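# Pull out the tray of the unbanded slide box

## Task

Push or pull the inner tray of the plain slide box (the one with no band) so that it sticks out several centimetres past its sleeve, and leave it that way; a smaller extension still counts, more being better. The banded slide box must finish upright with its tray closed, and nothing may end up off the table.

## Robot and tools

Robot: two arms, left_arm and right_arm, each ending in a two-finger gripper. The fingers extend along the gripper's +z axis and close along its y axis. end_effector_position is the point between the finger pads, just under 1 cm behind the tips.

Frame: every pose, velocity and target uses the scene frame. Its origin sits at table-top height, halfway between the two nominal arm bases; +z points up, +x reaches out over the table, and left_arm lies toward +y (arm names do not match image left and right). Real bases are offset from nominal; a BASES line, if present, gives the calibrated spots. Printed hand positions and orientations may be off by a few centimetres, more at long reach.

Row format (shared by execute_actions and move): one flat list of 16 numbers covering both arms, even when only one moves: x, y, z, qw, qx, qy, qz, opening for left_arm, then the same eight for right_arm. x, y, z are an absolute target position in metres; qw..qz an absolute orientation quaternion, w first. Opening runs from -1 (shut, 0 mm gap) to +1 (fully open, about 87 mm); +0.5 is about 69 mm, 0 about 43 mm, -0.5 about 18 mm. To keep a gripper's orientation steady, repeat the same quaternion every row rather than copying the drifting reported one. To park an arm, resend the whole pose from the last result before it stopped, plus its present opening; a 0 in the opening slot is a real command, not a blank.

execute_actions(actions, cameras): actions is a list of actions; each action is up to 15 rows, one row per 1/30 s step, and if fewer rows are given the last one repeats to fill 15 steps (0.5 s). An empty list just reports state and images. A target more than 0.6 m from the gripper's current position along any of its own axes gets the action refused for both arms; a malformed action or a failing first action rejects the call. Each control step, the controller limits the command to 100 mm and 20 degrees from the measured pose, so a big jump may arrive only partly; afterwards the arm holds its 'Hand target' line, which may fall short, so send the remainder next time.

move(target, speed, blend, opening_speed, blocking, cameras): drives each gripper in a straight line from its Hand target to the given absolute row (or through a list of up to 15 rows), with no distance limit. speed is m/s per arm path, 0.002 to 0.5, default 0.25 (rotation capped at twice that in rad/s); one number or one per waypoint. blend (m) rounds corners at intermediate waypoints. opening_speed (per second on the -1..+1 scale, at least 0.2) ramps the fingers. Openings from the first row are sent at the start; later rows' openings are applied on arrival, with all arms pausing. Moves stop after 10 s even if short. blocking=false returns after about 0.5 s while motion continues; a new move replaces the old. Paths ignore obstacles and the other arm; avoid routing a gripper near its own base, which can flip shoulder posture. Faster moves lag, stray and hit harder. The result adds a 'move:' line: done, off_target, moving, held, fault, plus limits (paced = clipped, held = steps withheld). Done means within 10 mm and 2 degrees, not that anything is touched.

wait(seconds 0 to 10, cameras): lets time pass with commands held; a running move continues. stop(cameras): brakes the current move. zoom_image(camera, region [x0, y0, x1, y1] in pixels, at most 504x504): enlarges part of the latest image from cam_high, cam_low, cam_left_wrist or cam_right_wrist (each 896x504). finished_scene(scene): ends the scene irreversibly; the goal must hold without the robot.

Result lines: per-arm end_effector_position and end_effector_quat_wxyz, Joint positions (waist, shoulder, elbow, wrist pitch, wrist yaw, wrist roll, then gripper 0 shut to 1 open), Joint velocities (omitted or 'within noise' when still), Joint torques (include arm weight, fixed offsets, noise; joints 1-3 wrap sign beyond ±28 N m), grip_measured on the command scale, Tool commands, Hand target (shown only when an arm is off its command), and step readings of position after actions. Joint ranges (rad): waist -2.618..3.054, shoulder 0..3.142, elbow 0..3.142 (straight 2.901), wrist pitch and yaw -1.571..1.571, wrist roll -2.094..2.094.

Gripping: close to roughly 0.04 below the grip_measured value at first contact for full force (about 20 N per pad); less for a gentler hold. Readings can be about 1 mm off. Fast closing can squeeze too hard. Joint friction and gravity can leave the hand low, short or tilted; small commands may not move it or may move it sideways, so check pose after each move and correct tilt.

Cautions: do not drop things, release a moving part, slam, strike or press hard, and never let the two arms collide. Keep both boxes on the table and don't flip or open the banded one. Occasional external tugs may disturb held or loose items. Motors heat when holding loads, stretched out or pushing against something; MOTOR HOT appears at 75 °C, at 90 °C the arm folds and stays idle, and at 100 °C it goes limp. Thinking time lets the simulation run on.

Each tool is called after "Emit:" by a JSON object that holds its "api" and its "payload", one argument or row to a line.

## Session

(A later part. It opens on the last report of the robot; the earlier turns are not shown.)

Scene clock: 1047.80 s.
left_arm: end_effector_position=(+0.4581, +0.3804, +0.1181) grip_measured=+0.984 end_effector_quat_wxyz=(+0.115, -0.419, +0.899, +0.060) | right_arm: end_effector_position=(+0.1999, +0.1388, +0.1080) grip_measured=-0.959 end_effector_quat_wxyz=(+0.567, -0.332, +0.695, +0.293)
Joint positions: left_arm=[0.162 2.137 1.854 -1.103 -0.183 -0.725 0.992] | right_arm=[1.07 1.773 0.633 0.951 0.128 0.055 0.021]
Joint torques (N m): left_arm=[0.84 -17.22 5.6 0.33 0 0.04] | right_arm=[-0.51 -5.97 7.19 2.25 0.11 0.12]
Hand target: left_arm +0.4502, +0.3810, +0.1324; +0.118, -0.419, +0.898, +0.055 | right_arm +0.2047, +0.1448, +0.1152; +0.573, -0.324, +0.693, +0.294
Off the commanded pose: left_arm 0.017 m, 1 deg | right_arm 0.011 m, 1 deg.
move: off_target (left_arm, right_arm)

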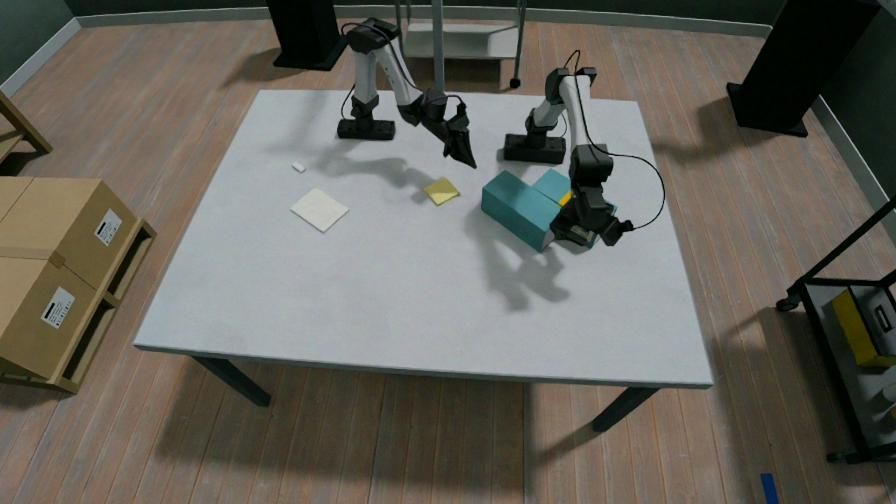

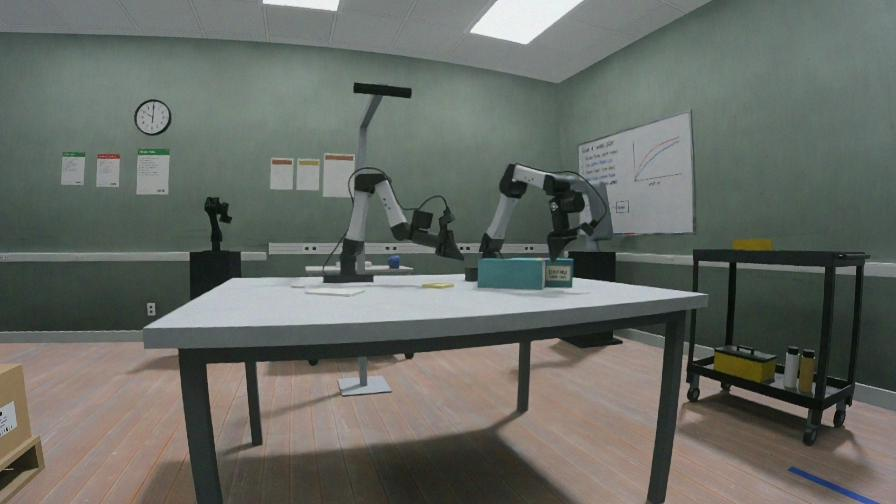

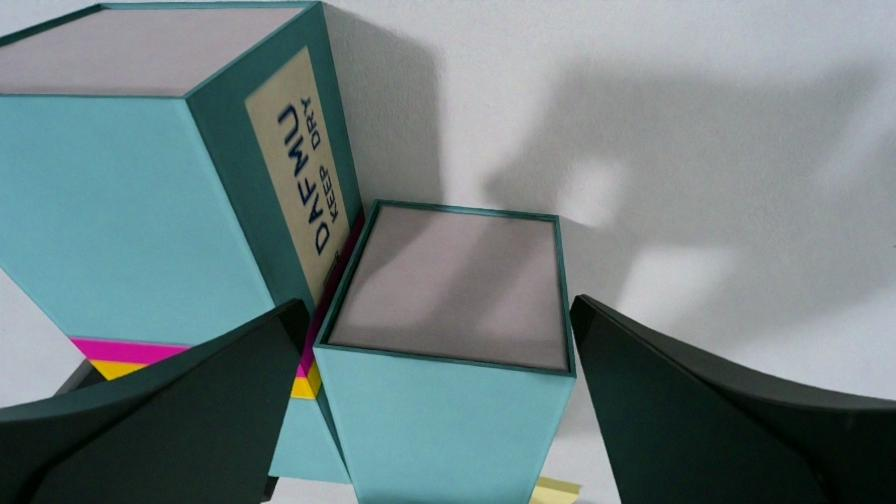

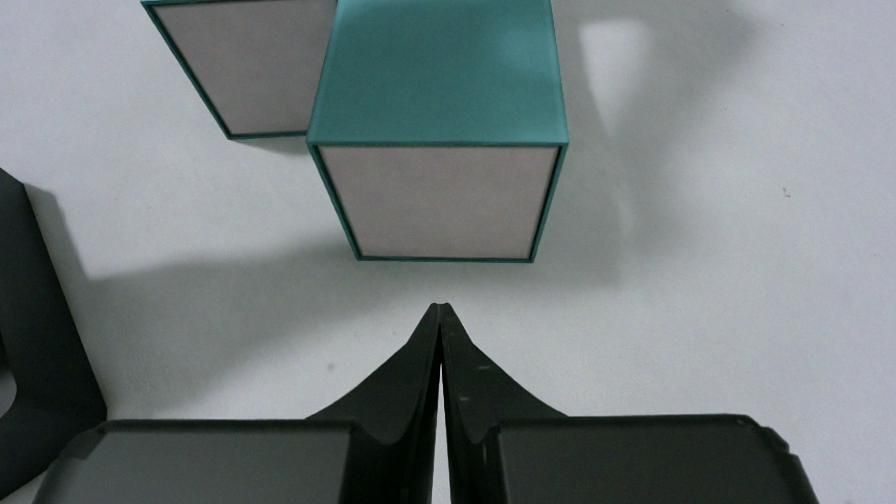

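Emit:
{"api": "move", "payload": {
  "target": [
    [0.436,0.364,0.133,0.118,-0.419,0.898,0.055,1,0.235,0.181,0.105,0.573,-0.324,0.694,0.294,-1]
  ],
  "speed": 0.08
}}

Emit:
{"api": "zoom_image", "payload": {
  "camera": "cam_low",
  "region": [470, 210, 600, 300]
}}

Scene clock: 1068.30 s.
left_arm: end_effector_position=(+0.4408, +0.3675, +0.1202) grip_measured=+0.984 end_effector_quat_wxyz=(+0.109, -0.418, +0.900, +0.060) | right_arm: end_effector_position=(+0.2298, +0.1743, +0.0980) grip_measured=-0.959 end_effector_quat_wxyz=(+0.569, -0.326, +0.698, +0.288)
Joint positions: left_arm=[0.138 2.069 1.76 -1.092 -0.182 -0.746 0.992] | right_arm=[1.054 1.942 0.819 0.934 0.13 0.056 0.021]
Joint torques (N m): left_arm=[-0.55 -16.46 5.35 0.44 -0.04 -0.1] | right_arm=[-1.14 -7.28 7.35 2.25 -0.11 0.06]
Hand target: left_arm +0.4360, +0.3641, +0.1325; +0.118, -0.419, +0.899, +0.055 | right_arm +0.2348, +0.1807, +0.1052; +0.573, -0.324, +0.693, +0.294
Off the commanded pose: left_arm 0.014 m, 1 deg | right_arm 0.011 m, 1 deg.
move: off_target (left_arm, right_arm)

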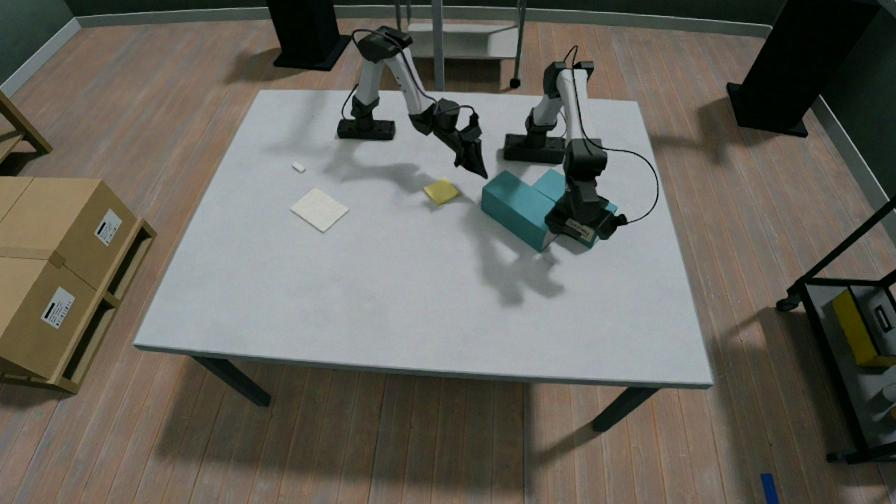

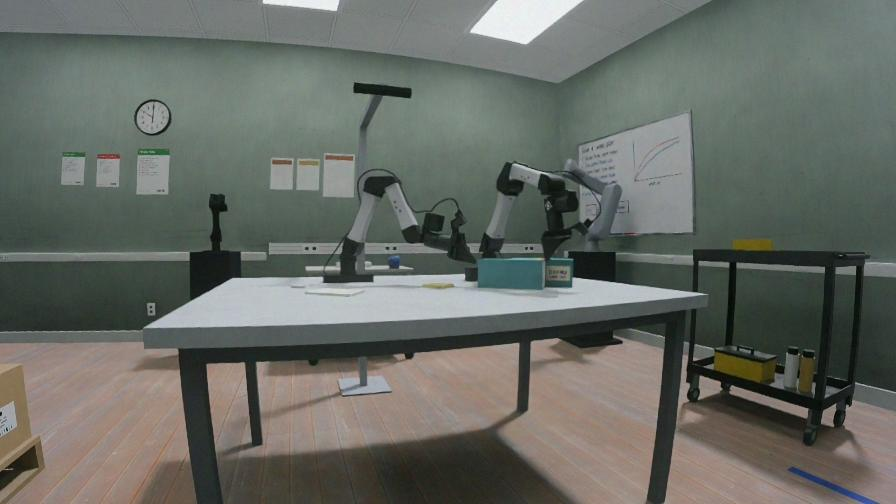

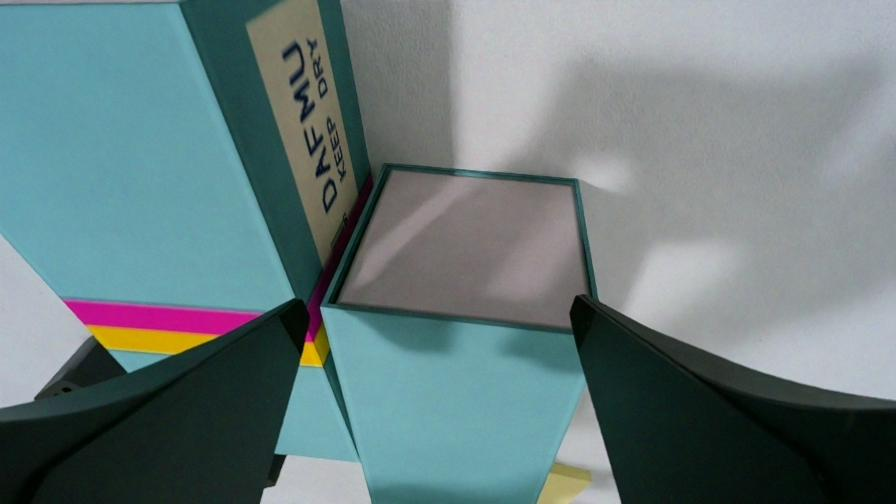

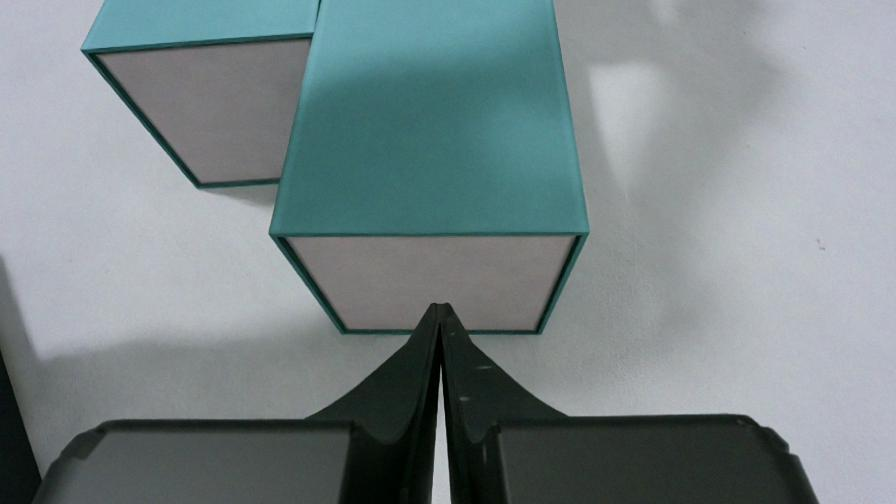

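Scaled by 3.877 from the camera's 896x504 image, which has a finer 1280x720 frame.

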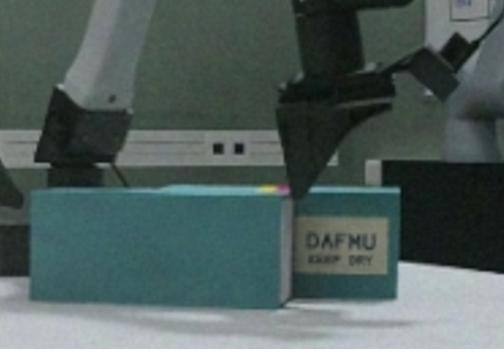

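Emit:
{"api": "move", "payload": {
  "target": [
    [0.428,0.348,0.133,0.118,-0.419,0.898,0.055,0.9,0.235,0.181,0.105,0.573,-0.324,0.694,0.294,-1]
  ],
  "speed": 0.06,
  "cameras": ["cam_left_wrist","cam_low"]
}}

Emit:
{"api": "zoom_image", "payload": {
  "camera": "cam_low",
  "region": [470, 210, 600, 300]
}}

Scene clock: 1080.20 s.
left_arm: end_effector_position=(+0.4362, +0.3522, +0.1215) grip_measured=+0.900 end_effector_quat_wxyz=(+0.115, -0.420, +0.898, +0.056) | right_arm: end_effector_position=(+0.2298, +0.1742, +0.0977) grip_measured=-0.959 end_effector_quat_wxyz=(+0.569, -0.326, +0.698, +0.288)
Joint positions: left_arm=[0.103 2.032 1.71 -1.072 -0.186 -0.787 0.95] | right_arm=[1.054 1.942 0.819 0.933 0.13 0.056 0.021]
Joint torques (N m): left_arm=[-0.84 -15.9 5.27 0.34 -0.12 -0.04] | right_arm=[-1.14 -7.28 7.36 2.24 -0.11 0.06]
Hand target: left_arm +0.4282, +0.3481, +0.1325; +0.118, -0.419, +0.899, +0.055 | right_arm +0.2348, +0.1806, +0.1051; +0.573, -0.324, +0.693, +0.294
Off the commanded pose: left_arm 0.015 m, 0 deg | right_arm 0.011 m, 1 deg.
move: off_target (left_arm, right_arm)
Images, in order: cam_low, cam_left_wrist.

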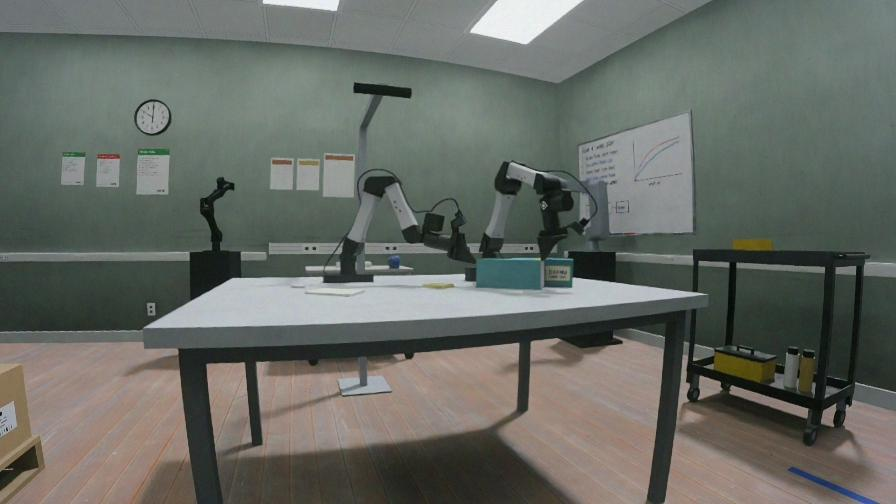

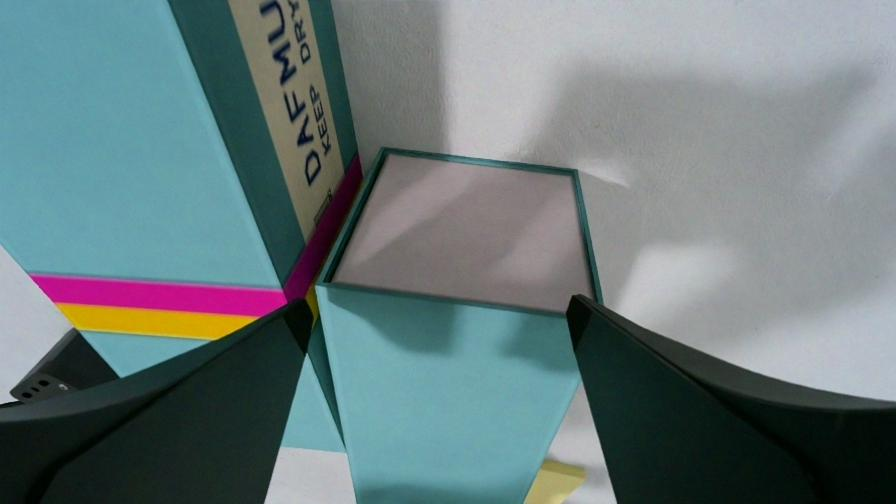

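Scaled by 3.877 from the camera's 896x504 image, which has a finer 1280x720 frame.

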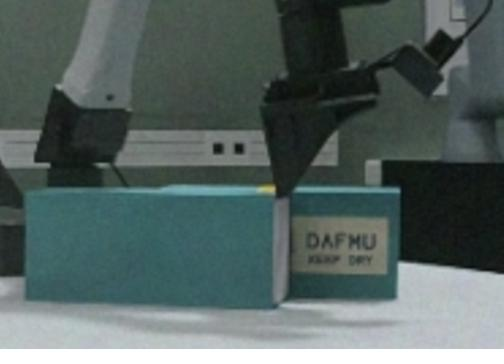

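Emit:
{"api": "move", "payload": {
  "target": [
    [0.445,0.363,0.133,0.118,-0.419,0.898,0.055,0.85,0.235,0.181,0.105,0.573,-0.324,0.694,0.294,-1],
    [0.430,0.343,0.133,0.118,-0.419,0.898,0.055,0.85,0.235,0.181,0.105,0.573,-0.324,0.694,0.294,-1]
  ],
  "speed": 0.06,
  "cameras": ["cam_left_wrist","cam_low"]
}}

Emit:
{"api": "zoom_image", "payload": {
  "camera": "cam_low",
  "region": [470, 210, 600, 300]
}}

Scene clock: 1095.90 s.
left_arm: end_effector_position=(+0.4365, +0.3447, +0.1239) grip_measured=+0.850 end_effector_quat_wxyz=(+0.114, -0.417, +0.900, +0.055) | right_arm: end_effector_position=(+0.2298, +0.1742, +0.0977) grip_measured=-0.959 end_effector_quat_wxyz=(+0.569, -0.326, +0.698, +0.288)
Joint positions: left_arm=[0.085 2.032 1.719 -1.084 -0.186 -0.798 0.925] | right_arm=[1.054 1.942 0.819 0.933 0.13 0.056 0.021]
Joint torques (N m): left_arm=[-0.43 -15.16 5.42 0.38 -0.09 -0.11] | right_arm=[-1.14 -7.3 7.36 2.24 -0.11 0.07]
Hand target: left_arm +0.4301, +0.3431, +0.1328; +0.118, -0.419, +0.898, +0.055 | right_arm +0.2348, +0.1806, +0.1051; +0.573, -0.324, +0.693, +0.294
Off the commanded pose: left_arm 0.011 m, 1 deg | right_arm 0.011 m, 1 deg.
move: off_target (left_arm, right_arm)
Images, in order: cam_low, cam_left_wrist.

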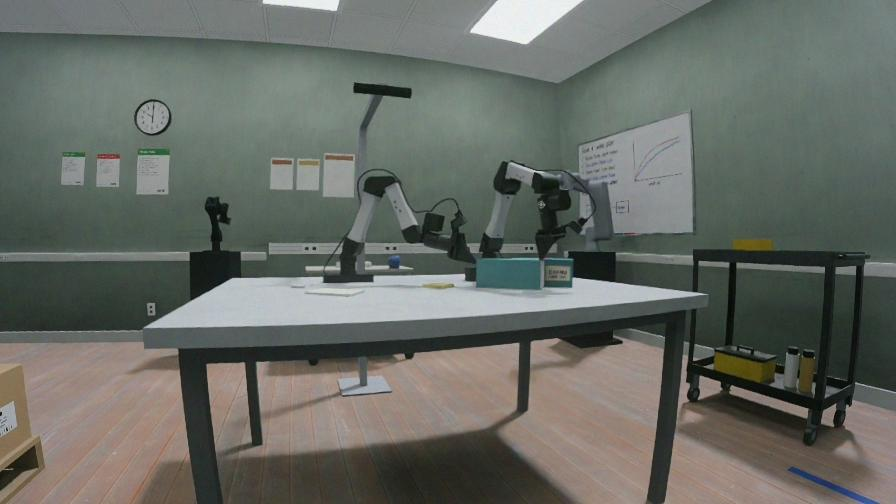

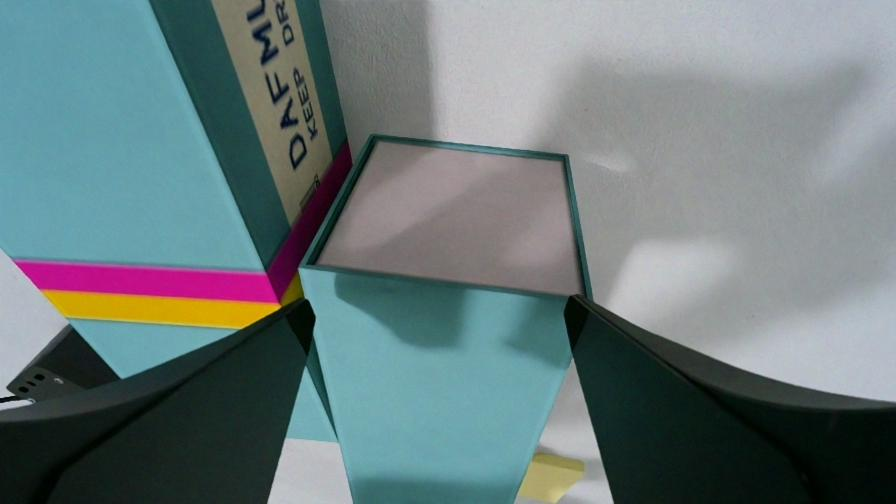

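Scaled by 3.877 from the camera's 896x504 image, which has a finer 1280x720 frame.

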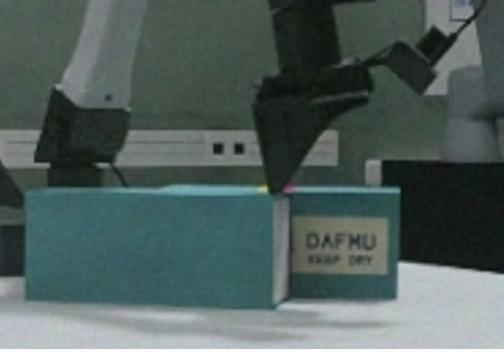

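Emit:
{"api": "move", "payload": {
  "target": [
    [0.432,0.345,0.155,0.121,-0.371,0.919,0.0489,0.85,0.235,0.181,0.105,0.573,-0.324,0.694,0.294,-1],
    [0.456,0.365,0.15,0.121,-0.371,0.919,0.0489,1,0.235,0.181,0.105,0.573,-0.324,0.694,0.294,-1],
    [0.453,0.362,0.12,0.121,-0.371,0.919,0.0489,1,0.235,0.181,0.105,0.573,-0.324,0.694,0.294,-1]
  ],
  "speed": 0.08,
  "cameras": ["cam_left_wrist","cam_low"]
}}

Emit:
{"api": "zoom_image", "payload": {
  "camera": "cam_low",
  "region": [470, 210, 600, 300]
}}

Scene clock: 1117.10 s.
left_arm: end_effector_position=(+0.4591, +0.3651, +0.1305) grip_measured=+0.984 end_effector_quat_wxyz=(+0.140, -0.373, +0.916, +0.047) | right_arm: end_effector_position=(+0.2298, +0.1742, +0.0977) grip_measured=-0.959 end_effector_quat_wxyz=(+0.569, -0.326, +0.698, +0.288)
Joint positions: left_arm=[0.127 2.075 1.803 -1.056 -0.17 -0.658 0.992] | right_arm=[1.054 1.942 0.819 0.933 0.13 0.056 0.021]
Joint torques (N m): left_arm=[-0.25 -10.96 5.78 0.59 0.03 -0.05] | right_arm=[-1.14 -7.28 7.36 2.25 -0.12 0.06]
Hand target: left_arm +0.4529, +0.3621, +0.1203; +0.121, -0.371, +0.919, +0.049 | right_arm +0.2348, +0.1806, +0.1051; +0.573, -0.324, +0.693, +0.294
Off the commanded pose: left_arm 0.013 m, 2 deg | right_arm 0.011 m, 1 deg.
move: off_target (left_arm, right_arm)
Images, in order: cam_low, cam_left_wrist.

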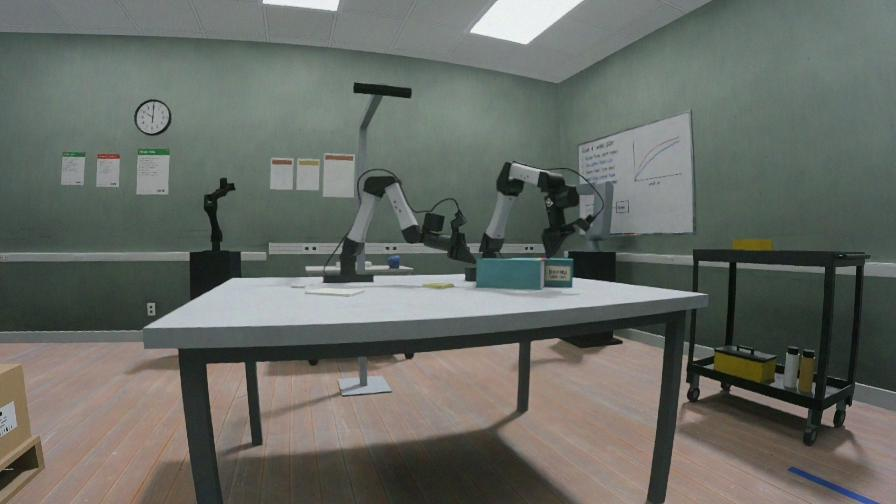

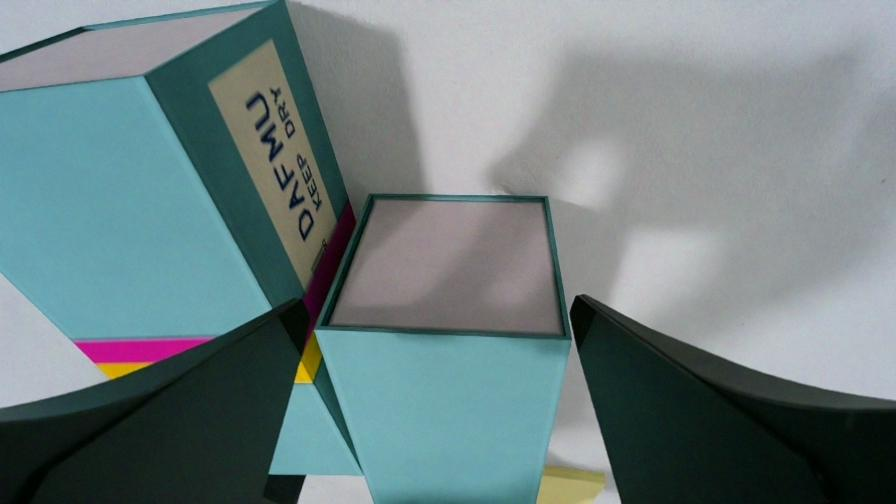

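Scaled by 3.877 from the camera's 896x504 image, which has a finer 1280x720 frame.

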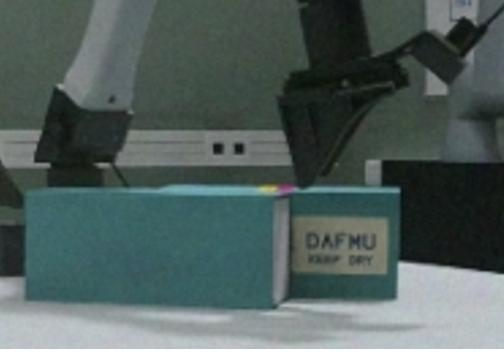

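Emit:
{"api": "move", "payload": {
  "target": [
    [0.453,0.362,0.10,0.121,-0.371,0.919,0.0489,1,0.235,0.181,0.105,0.573,-0.324,0.694,0.294,-1]
  ],
  "speed": 0.06,
  "cameras": ["cam_left_wrist","cam_low"]
}}

Emit:
{"api": "zoom_image", "payload": {
  "camera": "cam_low",
  "region": [470, 210, 600, 300]
}}

Scene clock: 1129.60 s.
left_arm: end_effector_position=(+0.4603, +0.3652, +0.1140) grip_measured=+0.984 end_effector_quat_wxyz=(+0.144, -0.374, +0.915, +0.046) | right_arm: end_effector_position=(+0.2298, +0.1742, +0.0977) grip_measured=-0.959 end_effector_quat_wxyz=(+0.569, -0.326, +0.698, +0.288)
Joint positions: left_arm=[0.127 2.075 1.737 -0.981 -0.17 -0.658 0.992] | right_arm=[1.054 1.942 0.819 0.933 0.13 0.056 0.021]
Joint torques (N m): left_arm=[-0.42 -9.96 5.53 0.52 0 -0.05] | right_arm=[-1.14 -7.28 7.35 2.24 -0.11 0.06]
Hand target: left_arm +0.4529, +0.3621, +0.1005; +0.121, -0.371, +0.919, +0.049 | right_arm +0.2348, +0.1806, +0.1051; +0.573, -0.324, +0.693, +0.294
Off the commanded pose: left_arm 0.016 m, 3 deg | right_arm 0.011 m, 1 deg.
move: off_target (left_arm, right_arm)
Images, in order: cam_low, cam_left_wrist.

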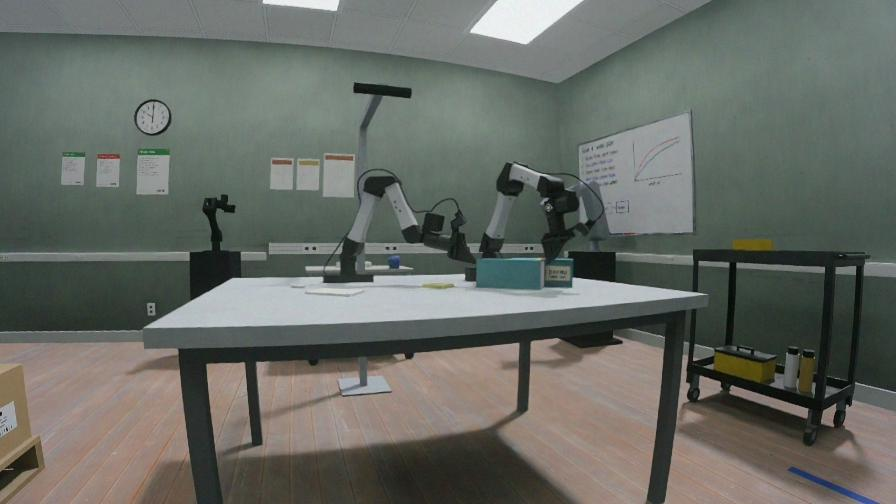

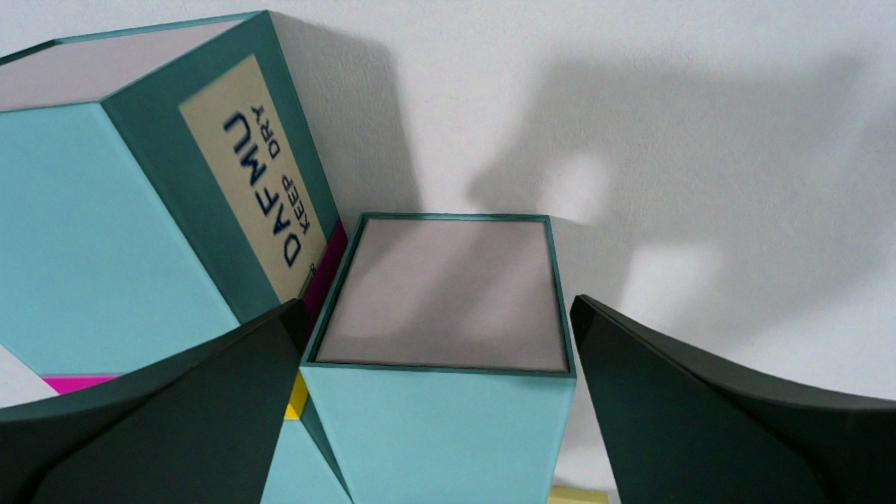

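Scaled by 3.877 from the camera's 896x504 image, which has a finer 1280x720 frame.

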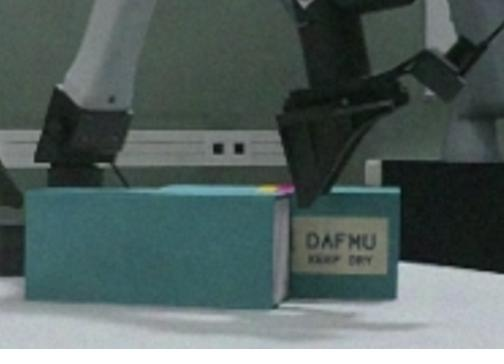

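Emit:
{"api": "move", "payload": {
  "target": [
    [0.430,0.339,0.10,0.121,-0.371,0.919,0.0489,1,0.235,0.181,0.105,0.573,-0.324,0.694,0.294,-1]
  ],
  "speed": 0.06,
  "cameras": ["cam_left_wrist","cam_low","cam_right_wrist"]
}}

Emit:
{"api": "zoom_image", "payload": {
  "camera": "cam_low",
  "region": [470, 210, 600, 300]
}}

Scene clock: 1139.30 s.
left_arm: end_effector_position=(+0.4373, +0.3427, +0.0882) grip_measured=+0.984 end_effector_quat_wxyz=(+0.117, -0.370, +0.920, +0.050) | right_arm: end_effector_position=(+0.2298, +0.1742, +0.0977) grip_measured=-0.959 end_effector_quat_wxyz=(+0.569, -0.326, +0.698, +0.288)
Joint positions: left_arm=[0.08 2.049 1.6 -0.931 -0.17 -0.699 0.992] | right_arm=[1.054 1.942 0.819 0.933 0.13 0.056 0.021]
Joint torques (N m): left_arm=[-0.8 -16.12 5.22 0.39 -0.08 -0.09] | right_arm=[-1.11 -7.27 7.36 2.25 -0.11 0.07]
Hand target: left_arm +0.4302, +0.3391, +0.0994; +0.121, -0.371, +0.919, +0.049 | right_arm +0.2348, +0.1806, +0.1051; +0.573, -0.324, +0.693, +0.294
Off the commanded pose: left_arm 0.014 m, 0 deg | right_arm 0.011 m, 1 deg.
move: off_target (left_arm, right_arm)
Images, in order: cam_low, cam_left_wrist, cam_right_wrist.

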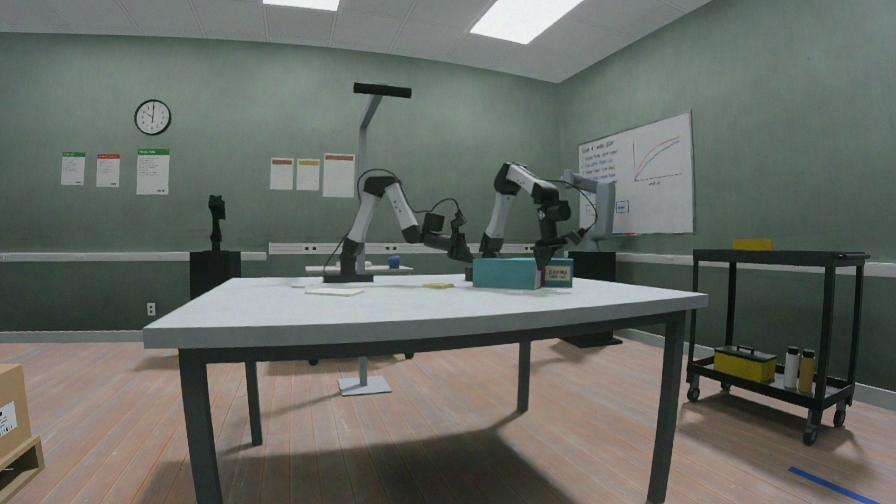

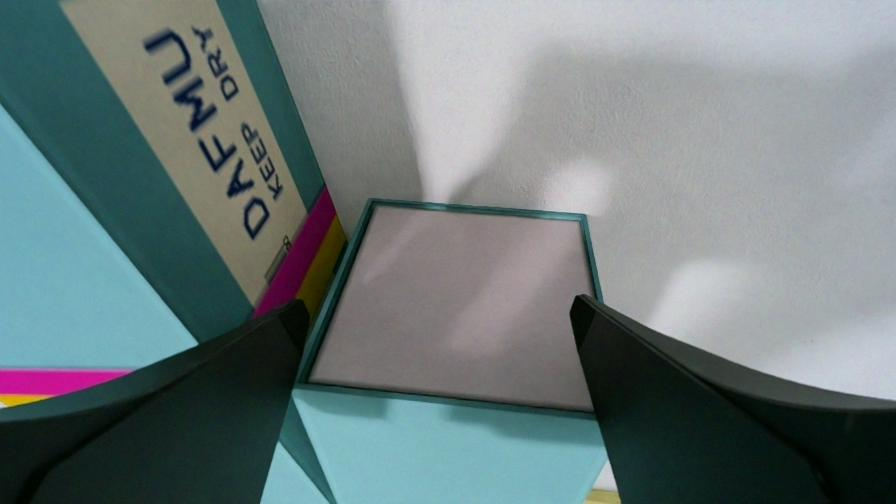

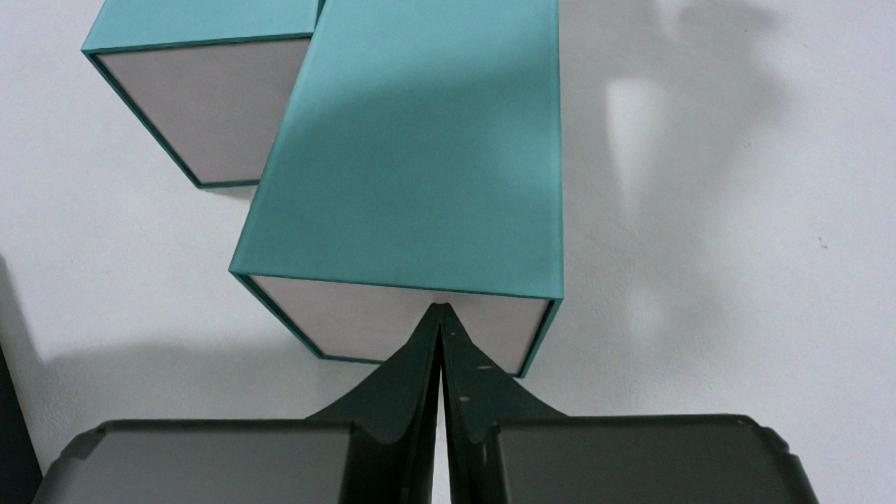

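Scaled by 3.877 from the camera's 896x504 image, which has a finer 1280x720 frame.

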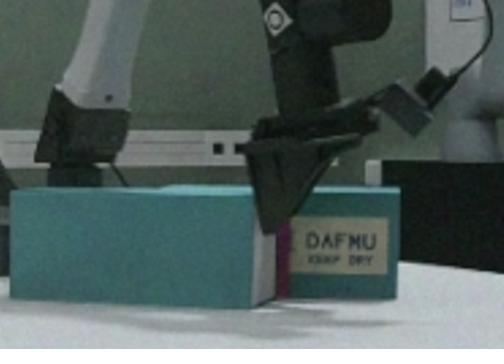

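Emit:
{"api": "move", "payload": {
  "target": [
    [0.422,0.331,0.10,0.121,-0.371,0.919,0.0489,1,0.262,0.209,0.105,0.573,-0.324,0.694,0.294,-1]
  ],
  "speed": 0.05,
  "cameras": ["cam_left_wrist","cam_low","cam_right_wrist"]
}}

Emit:
{"api": "zoom_image", "payload": {
  "camera": "cam_low",
  "region": [470, 210, 600, 300]
}}

Scene clock: 1149.60 s.
left_arm: end_effector_position=(+0.4567, +0.3527, +0.0965) grip_measured=+0.984 end_effector_quat_wxyz=(+0.174, -0.395, +0.900, +0.057) | right_arm: end_effector_position=(+0.2485, +0.2013, +0.0920) grip_measured=-0.959 end_effector_quat_wxyz=(+0.557, -0.335, +0.702, +0.292)
Joint positions: left_arm=[0.08 2.02 1.577 -0.836 -0.23 -0.745 0.992] | right_arm=[1.038 2.038 0.974 0.853 0.091 0.056 0.021]
Joint torques (N m): left_arm=[-2.45 -15.65 4.26 -0.26 0.39 0.14] | right_arm=[-1.63 -7.64 8.79 2.42 0.05 0.01]
Hand target: left_arm +0.4243, +0.3328, +0.0997; +0.122, -0.372, +0.919, +0.049 | right_arm +0.2614, +0.2078, +0.1053; +0.573, -0.324, +0.694, +0.294
Off the commanded pose: left_arm 0.041 m, 7 deg | right_arm 0.020 m, 2 deg.
move: off_target (left_arm, right_arm)
Images, in order: cam_low, cam_left_wrist, cam_right_wrist.

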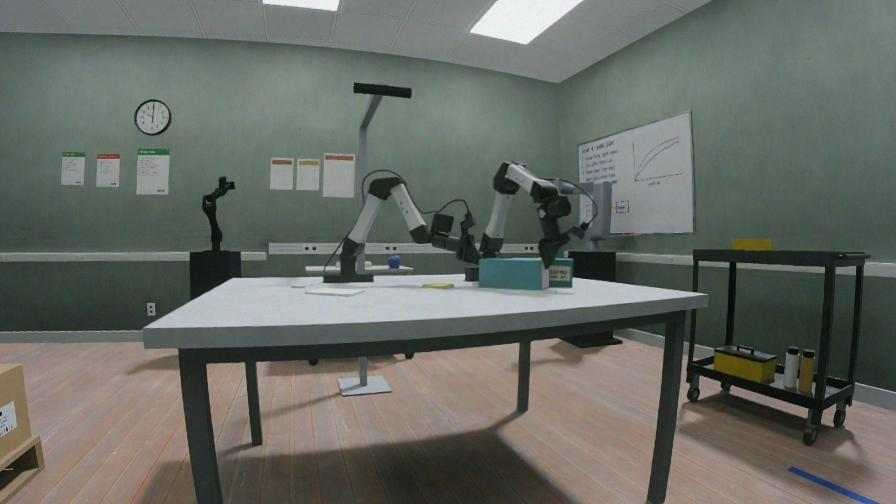

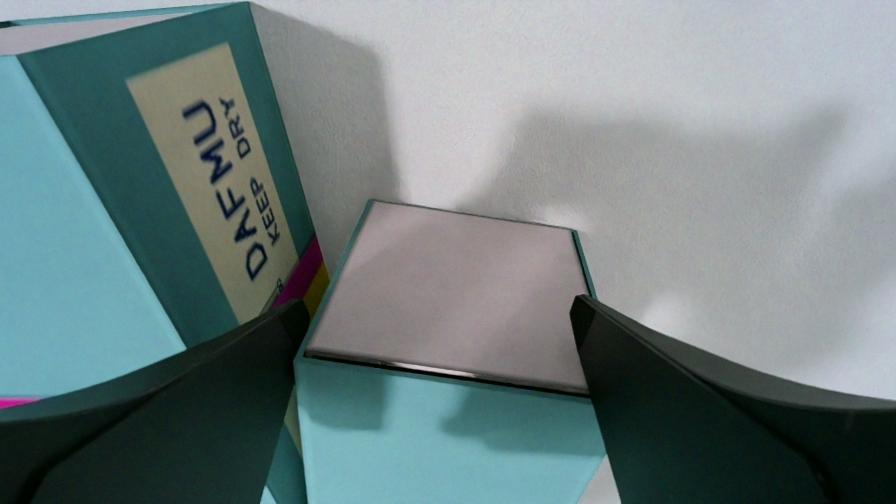

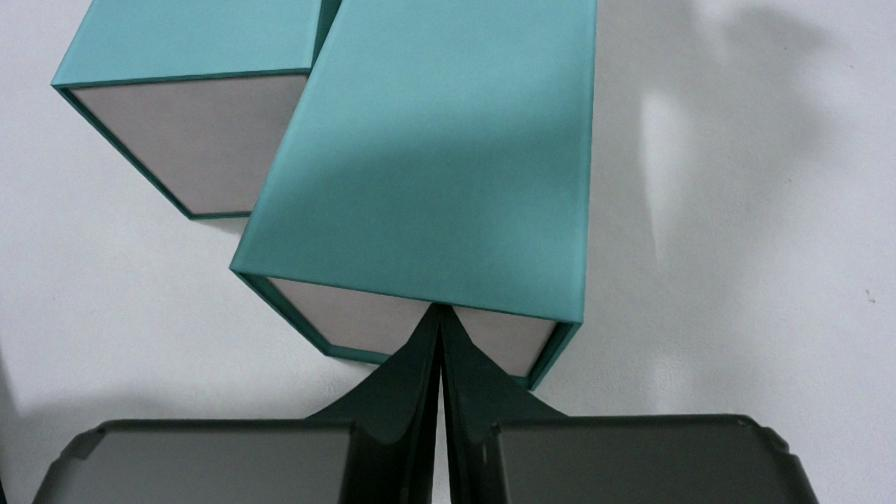

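Scaled by 3.877 from the camera's 896x504 image, which has a finer 1280x720 frame.

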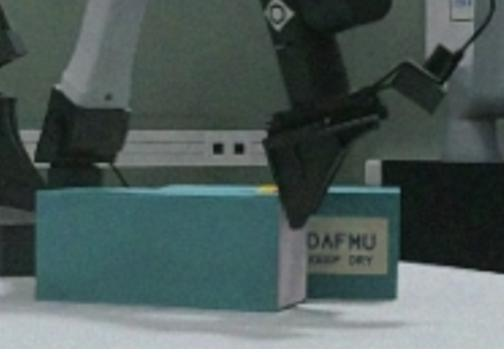

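Emit:
{"api": "move", "payload": {
  "target": [
    [0.395,0.304,0.10,0.121,-0.371,0.919,0.0489,1,0.29,0.239,0.105,0.573,-0.324,0.694,0.294,-1]
  ],
  "speed": 0.05
}}

Emit:
{"api": "zoom_image", "payload": {
  "camera": "cam_low",
  "region": [470, 210, 600, 300]
}}

Scene clock: 1162.27 s.
left_arm: end_effector_position=(+0.4758, +0.3318, +0.1200) grip_measured=+0.984 end_effector_quat_wxyz=(+0.251, -0.417, +0.873, +0.023) | right_arm: end_effector_position=(+0.2517, +0.2421, +0.0928) grip_measured=-0.959 end_effector_quat_wxyz=(+0.535, -0.361, +0.690, +0.328)
Joint positions: left_arm=[0.027 1.924 1.493 -0.694 -0.254 -0.839 0.992] | right_arm=[1.038 2.135 1.15 0.77 -0.01 0.066 0.021]
Joint torques (N m): left_arm=[-3.59 -14.08 2.66 -1.24 0.47 0.4] | right_arm=[-3.23 -7.95 9.7 2.47 0.79 -0.12]
Hand target: left_arm +0.4048, +0.3090, +0.1038; +0.128, -0.374, +0.917, +0.046 | right_arm +0.2876, +0.2354, +0.1059; +0.572, -0.324, +0.694, +0.295
Off the commanded pose: left_arm 0.088 m, 17 deg | right_arm 0.040 m, 7 deg.
move: off_target (left_arm, right_arm)

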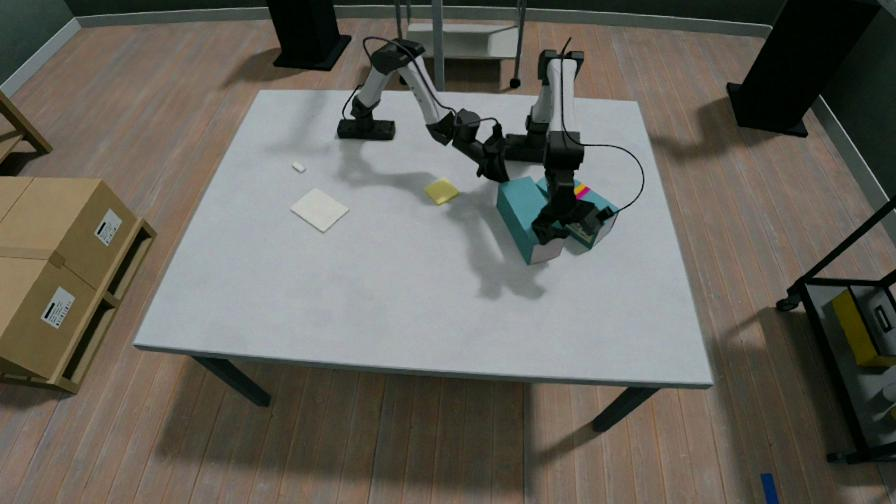

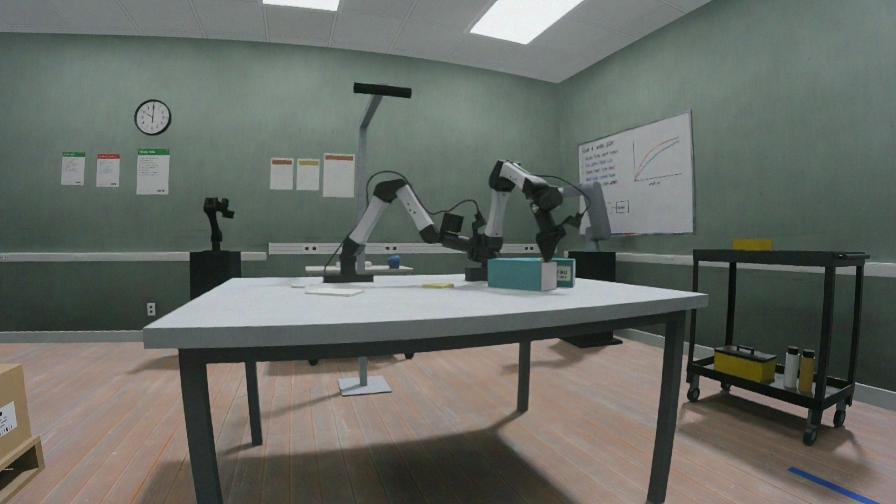

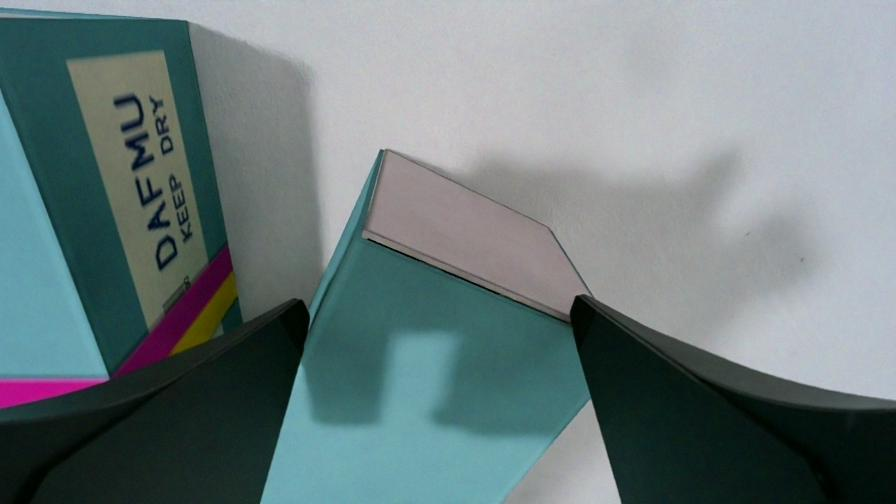

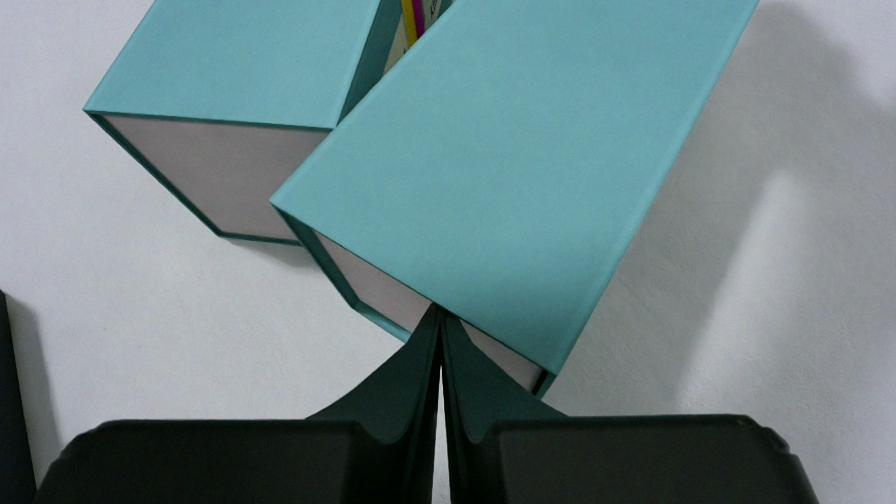

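Scaled by 3.877 from the camera's 896x504 image, which has a finer 1280x720 frame.

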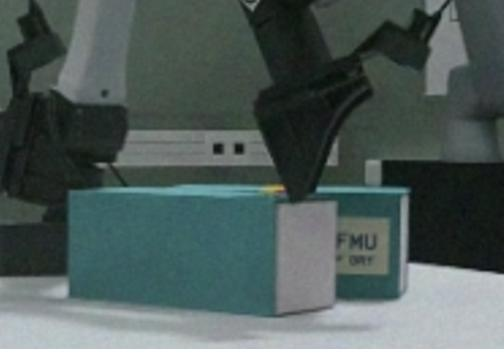

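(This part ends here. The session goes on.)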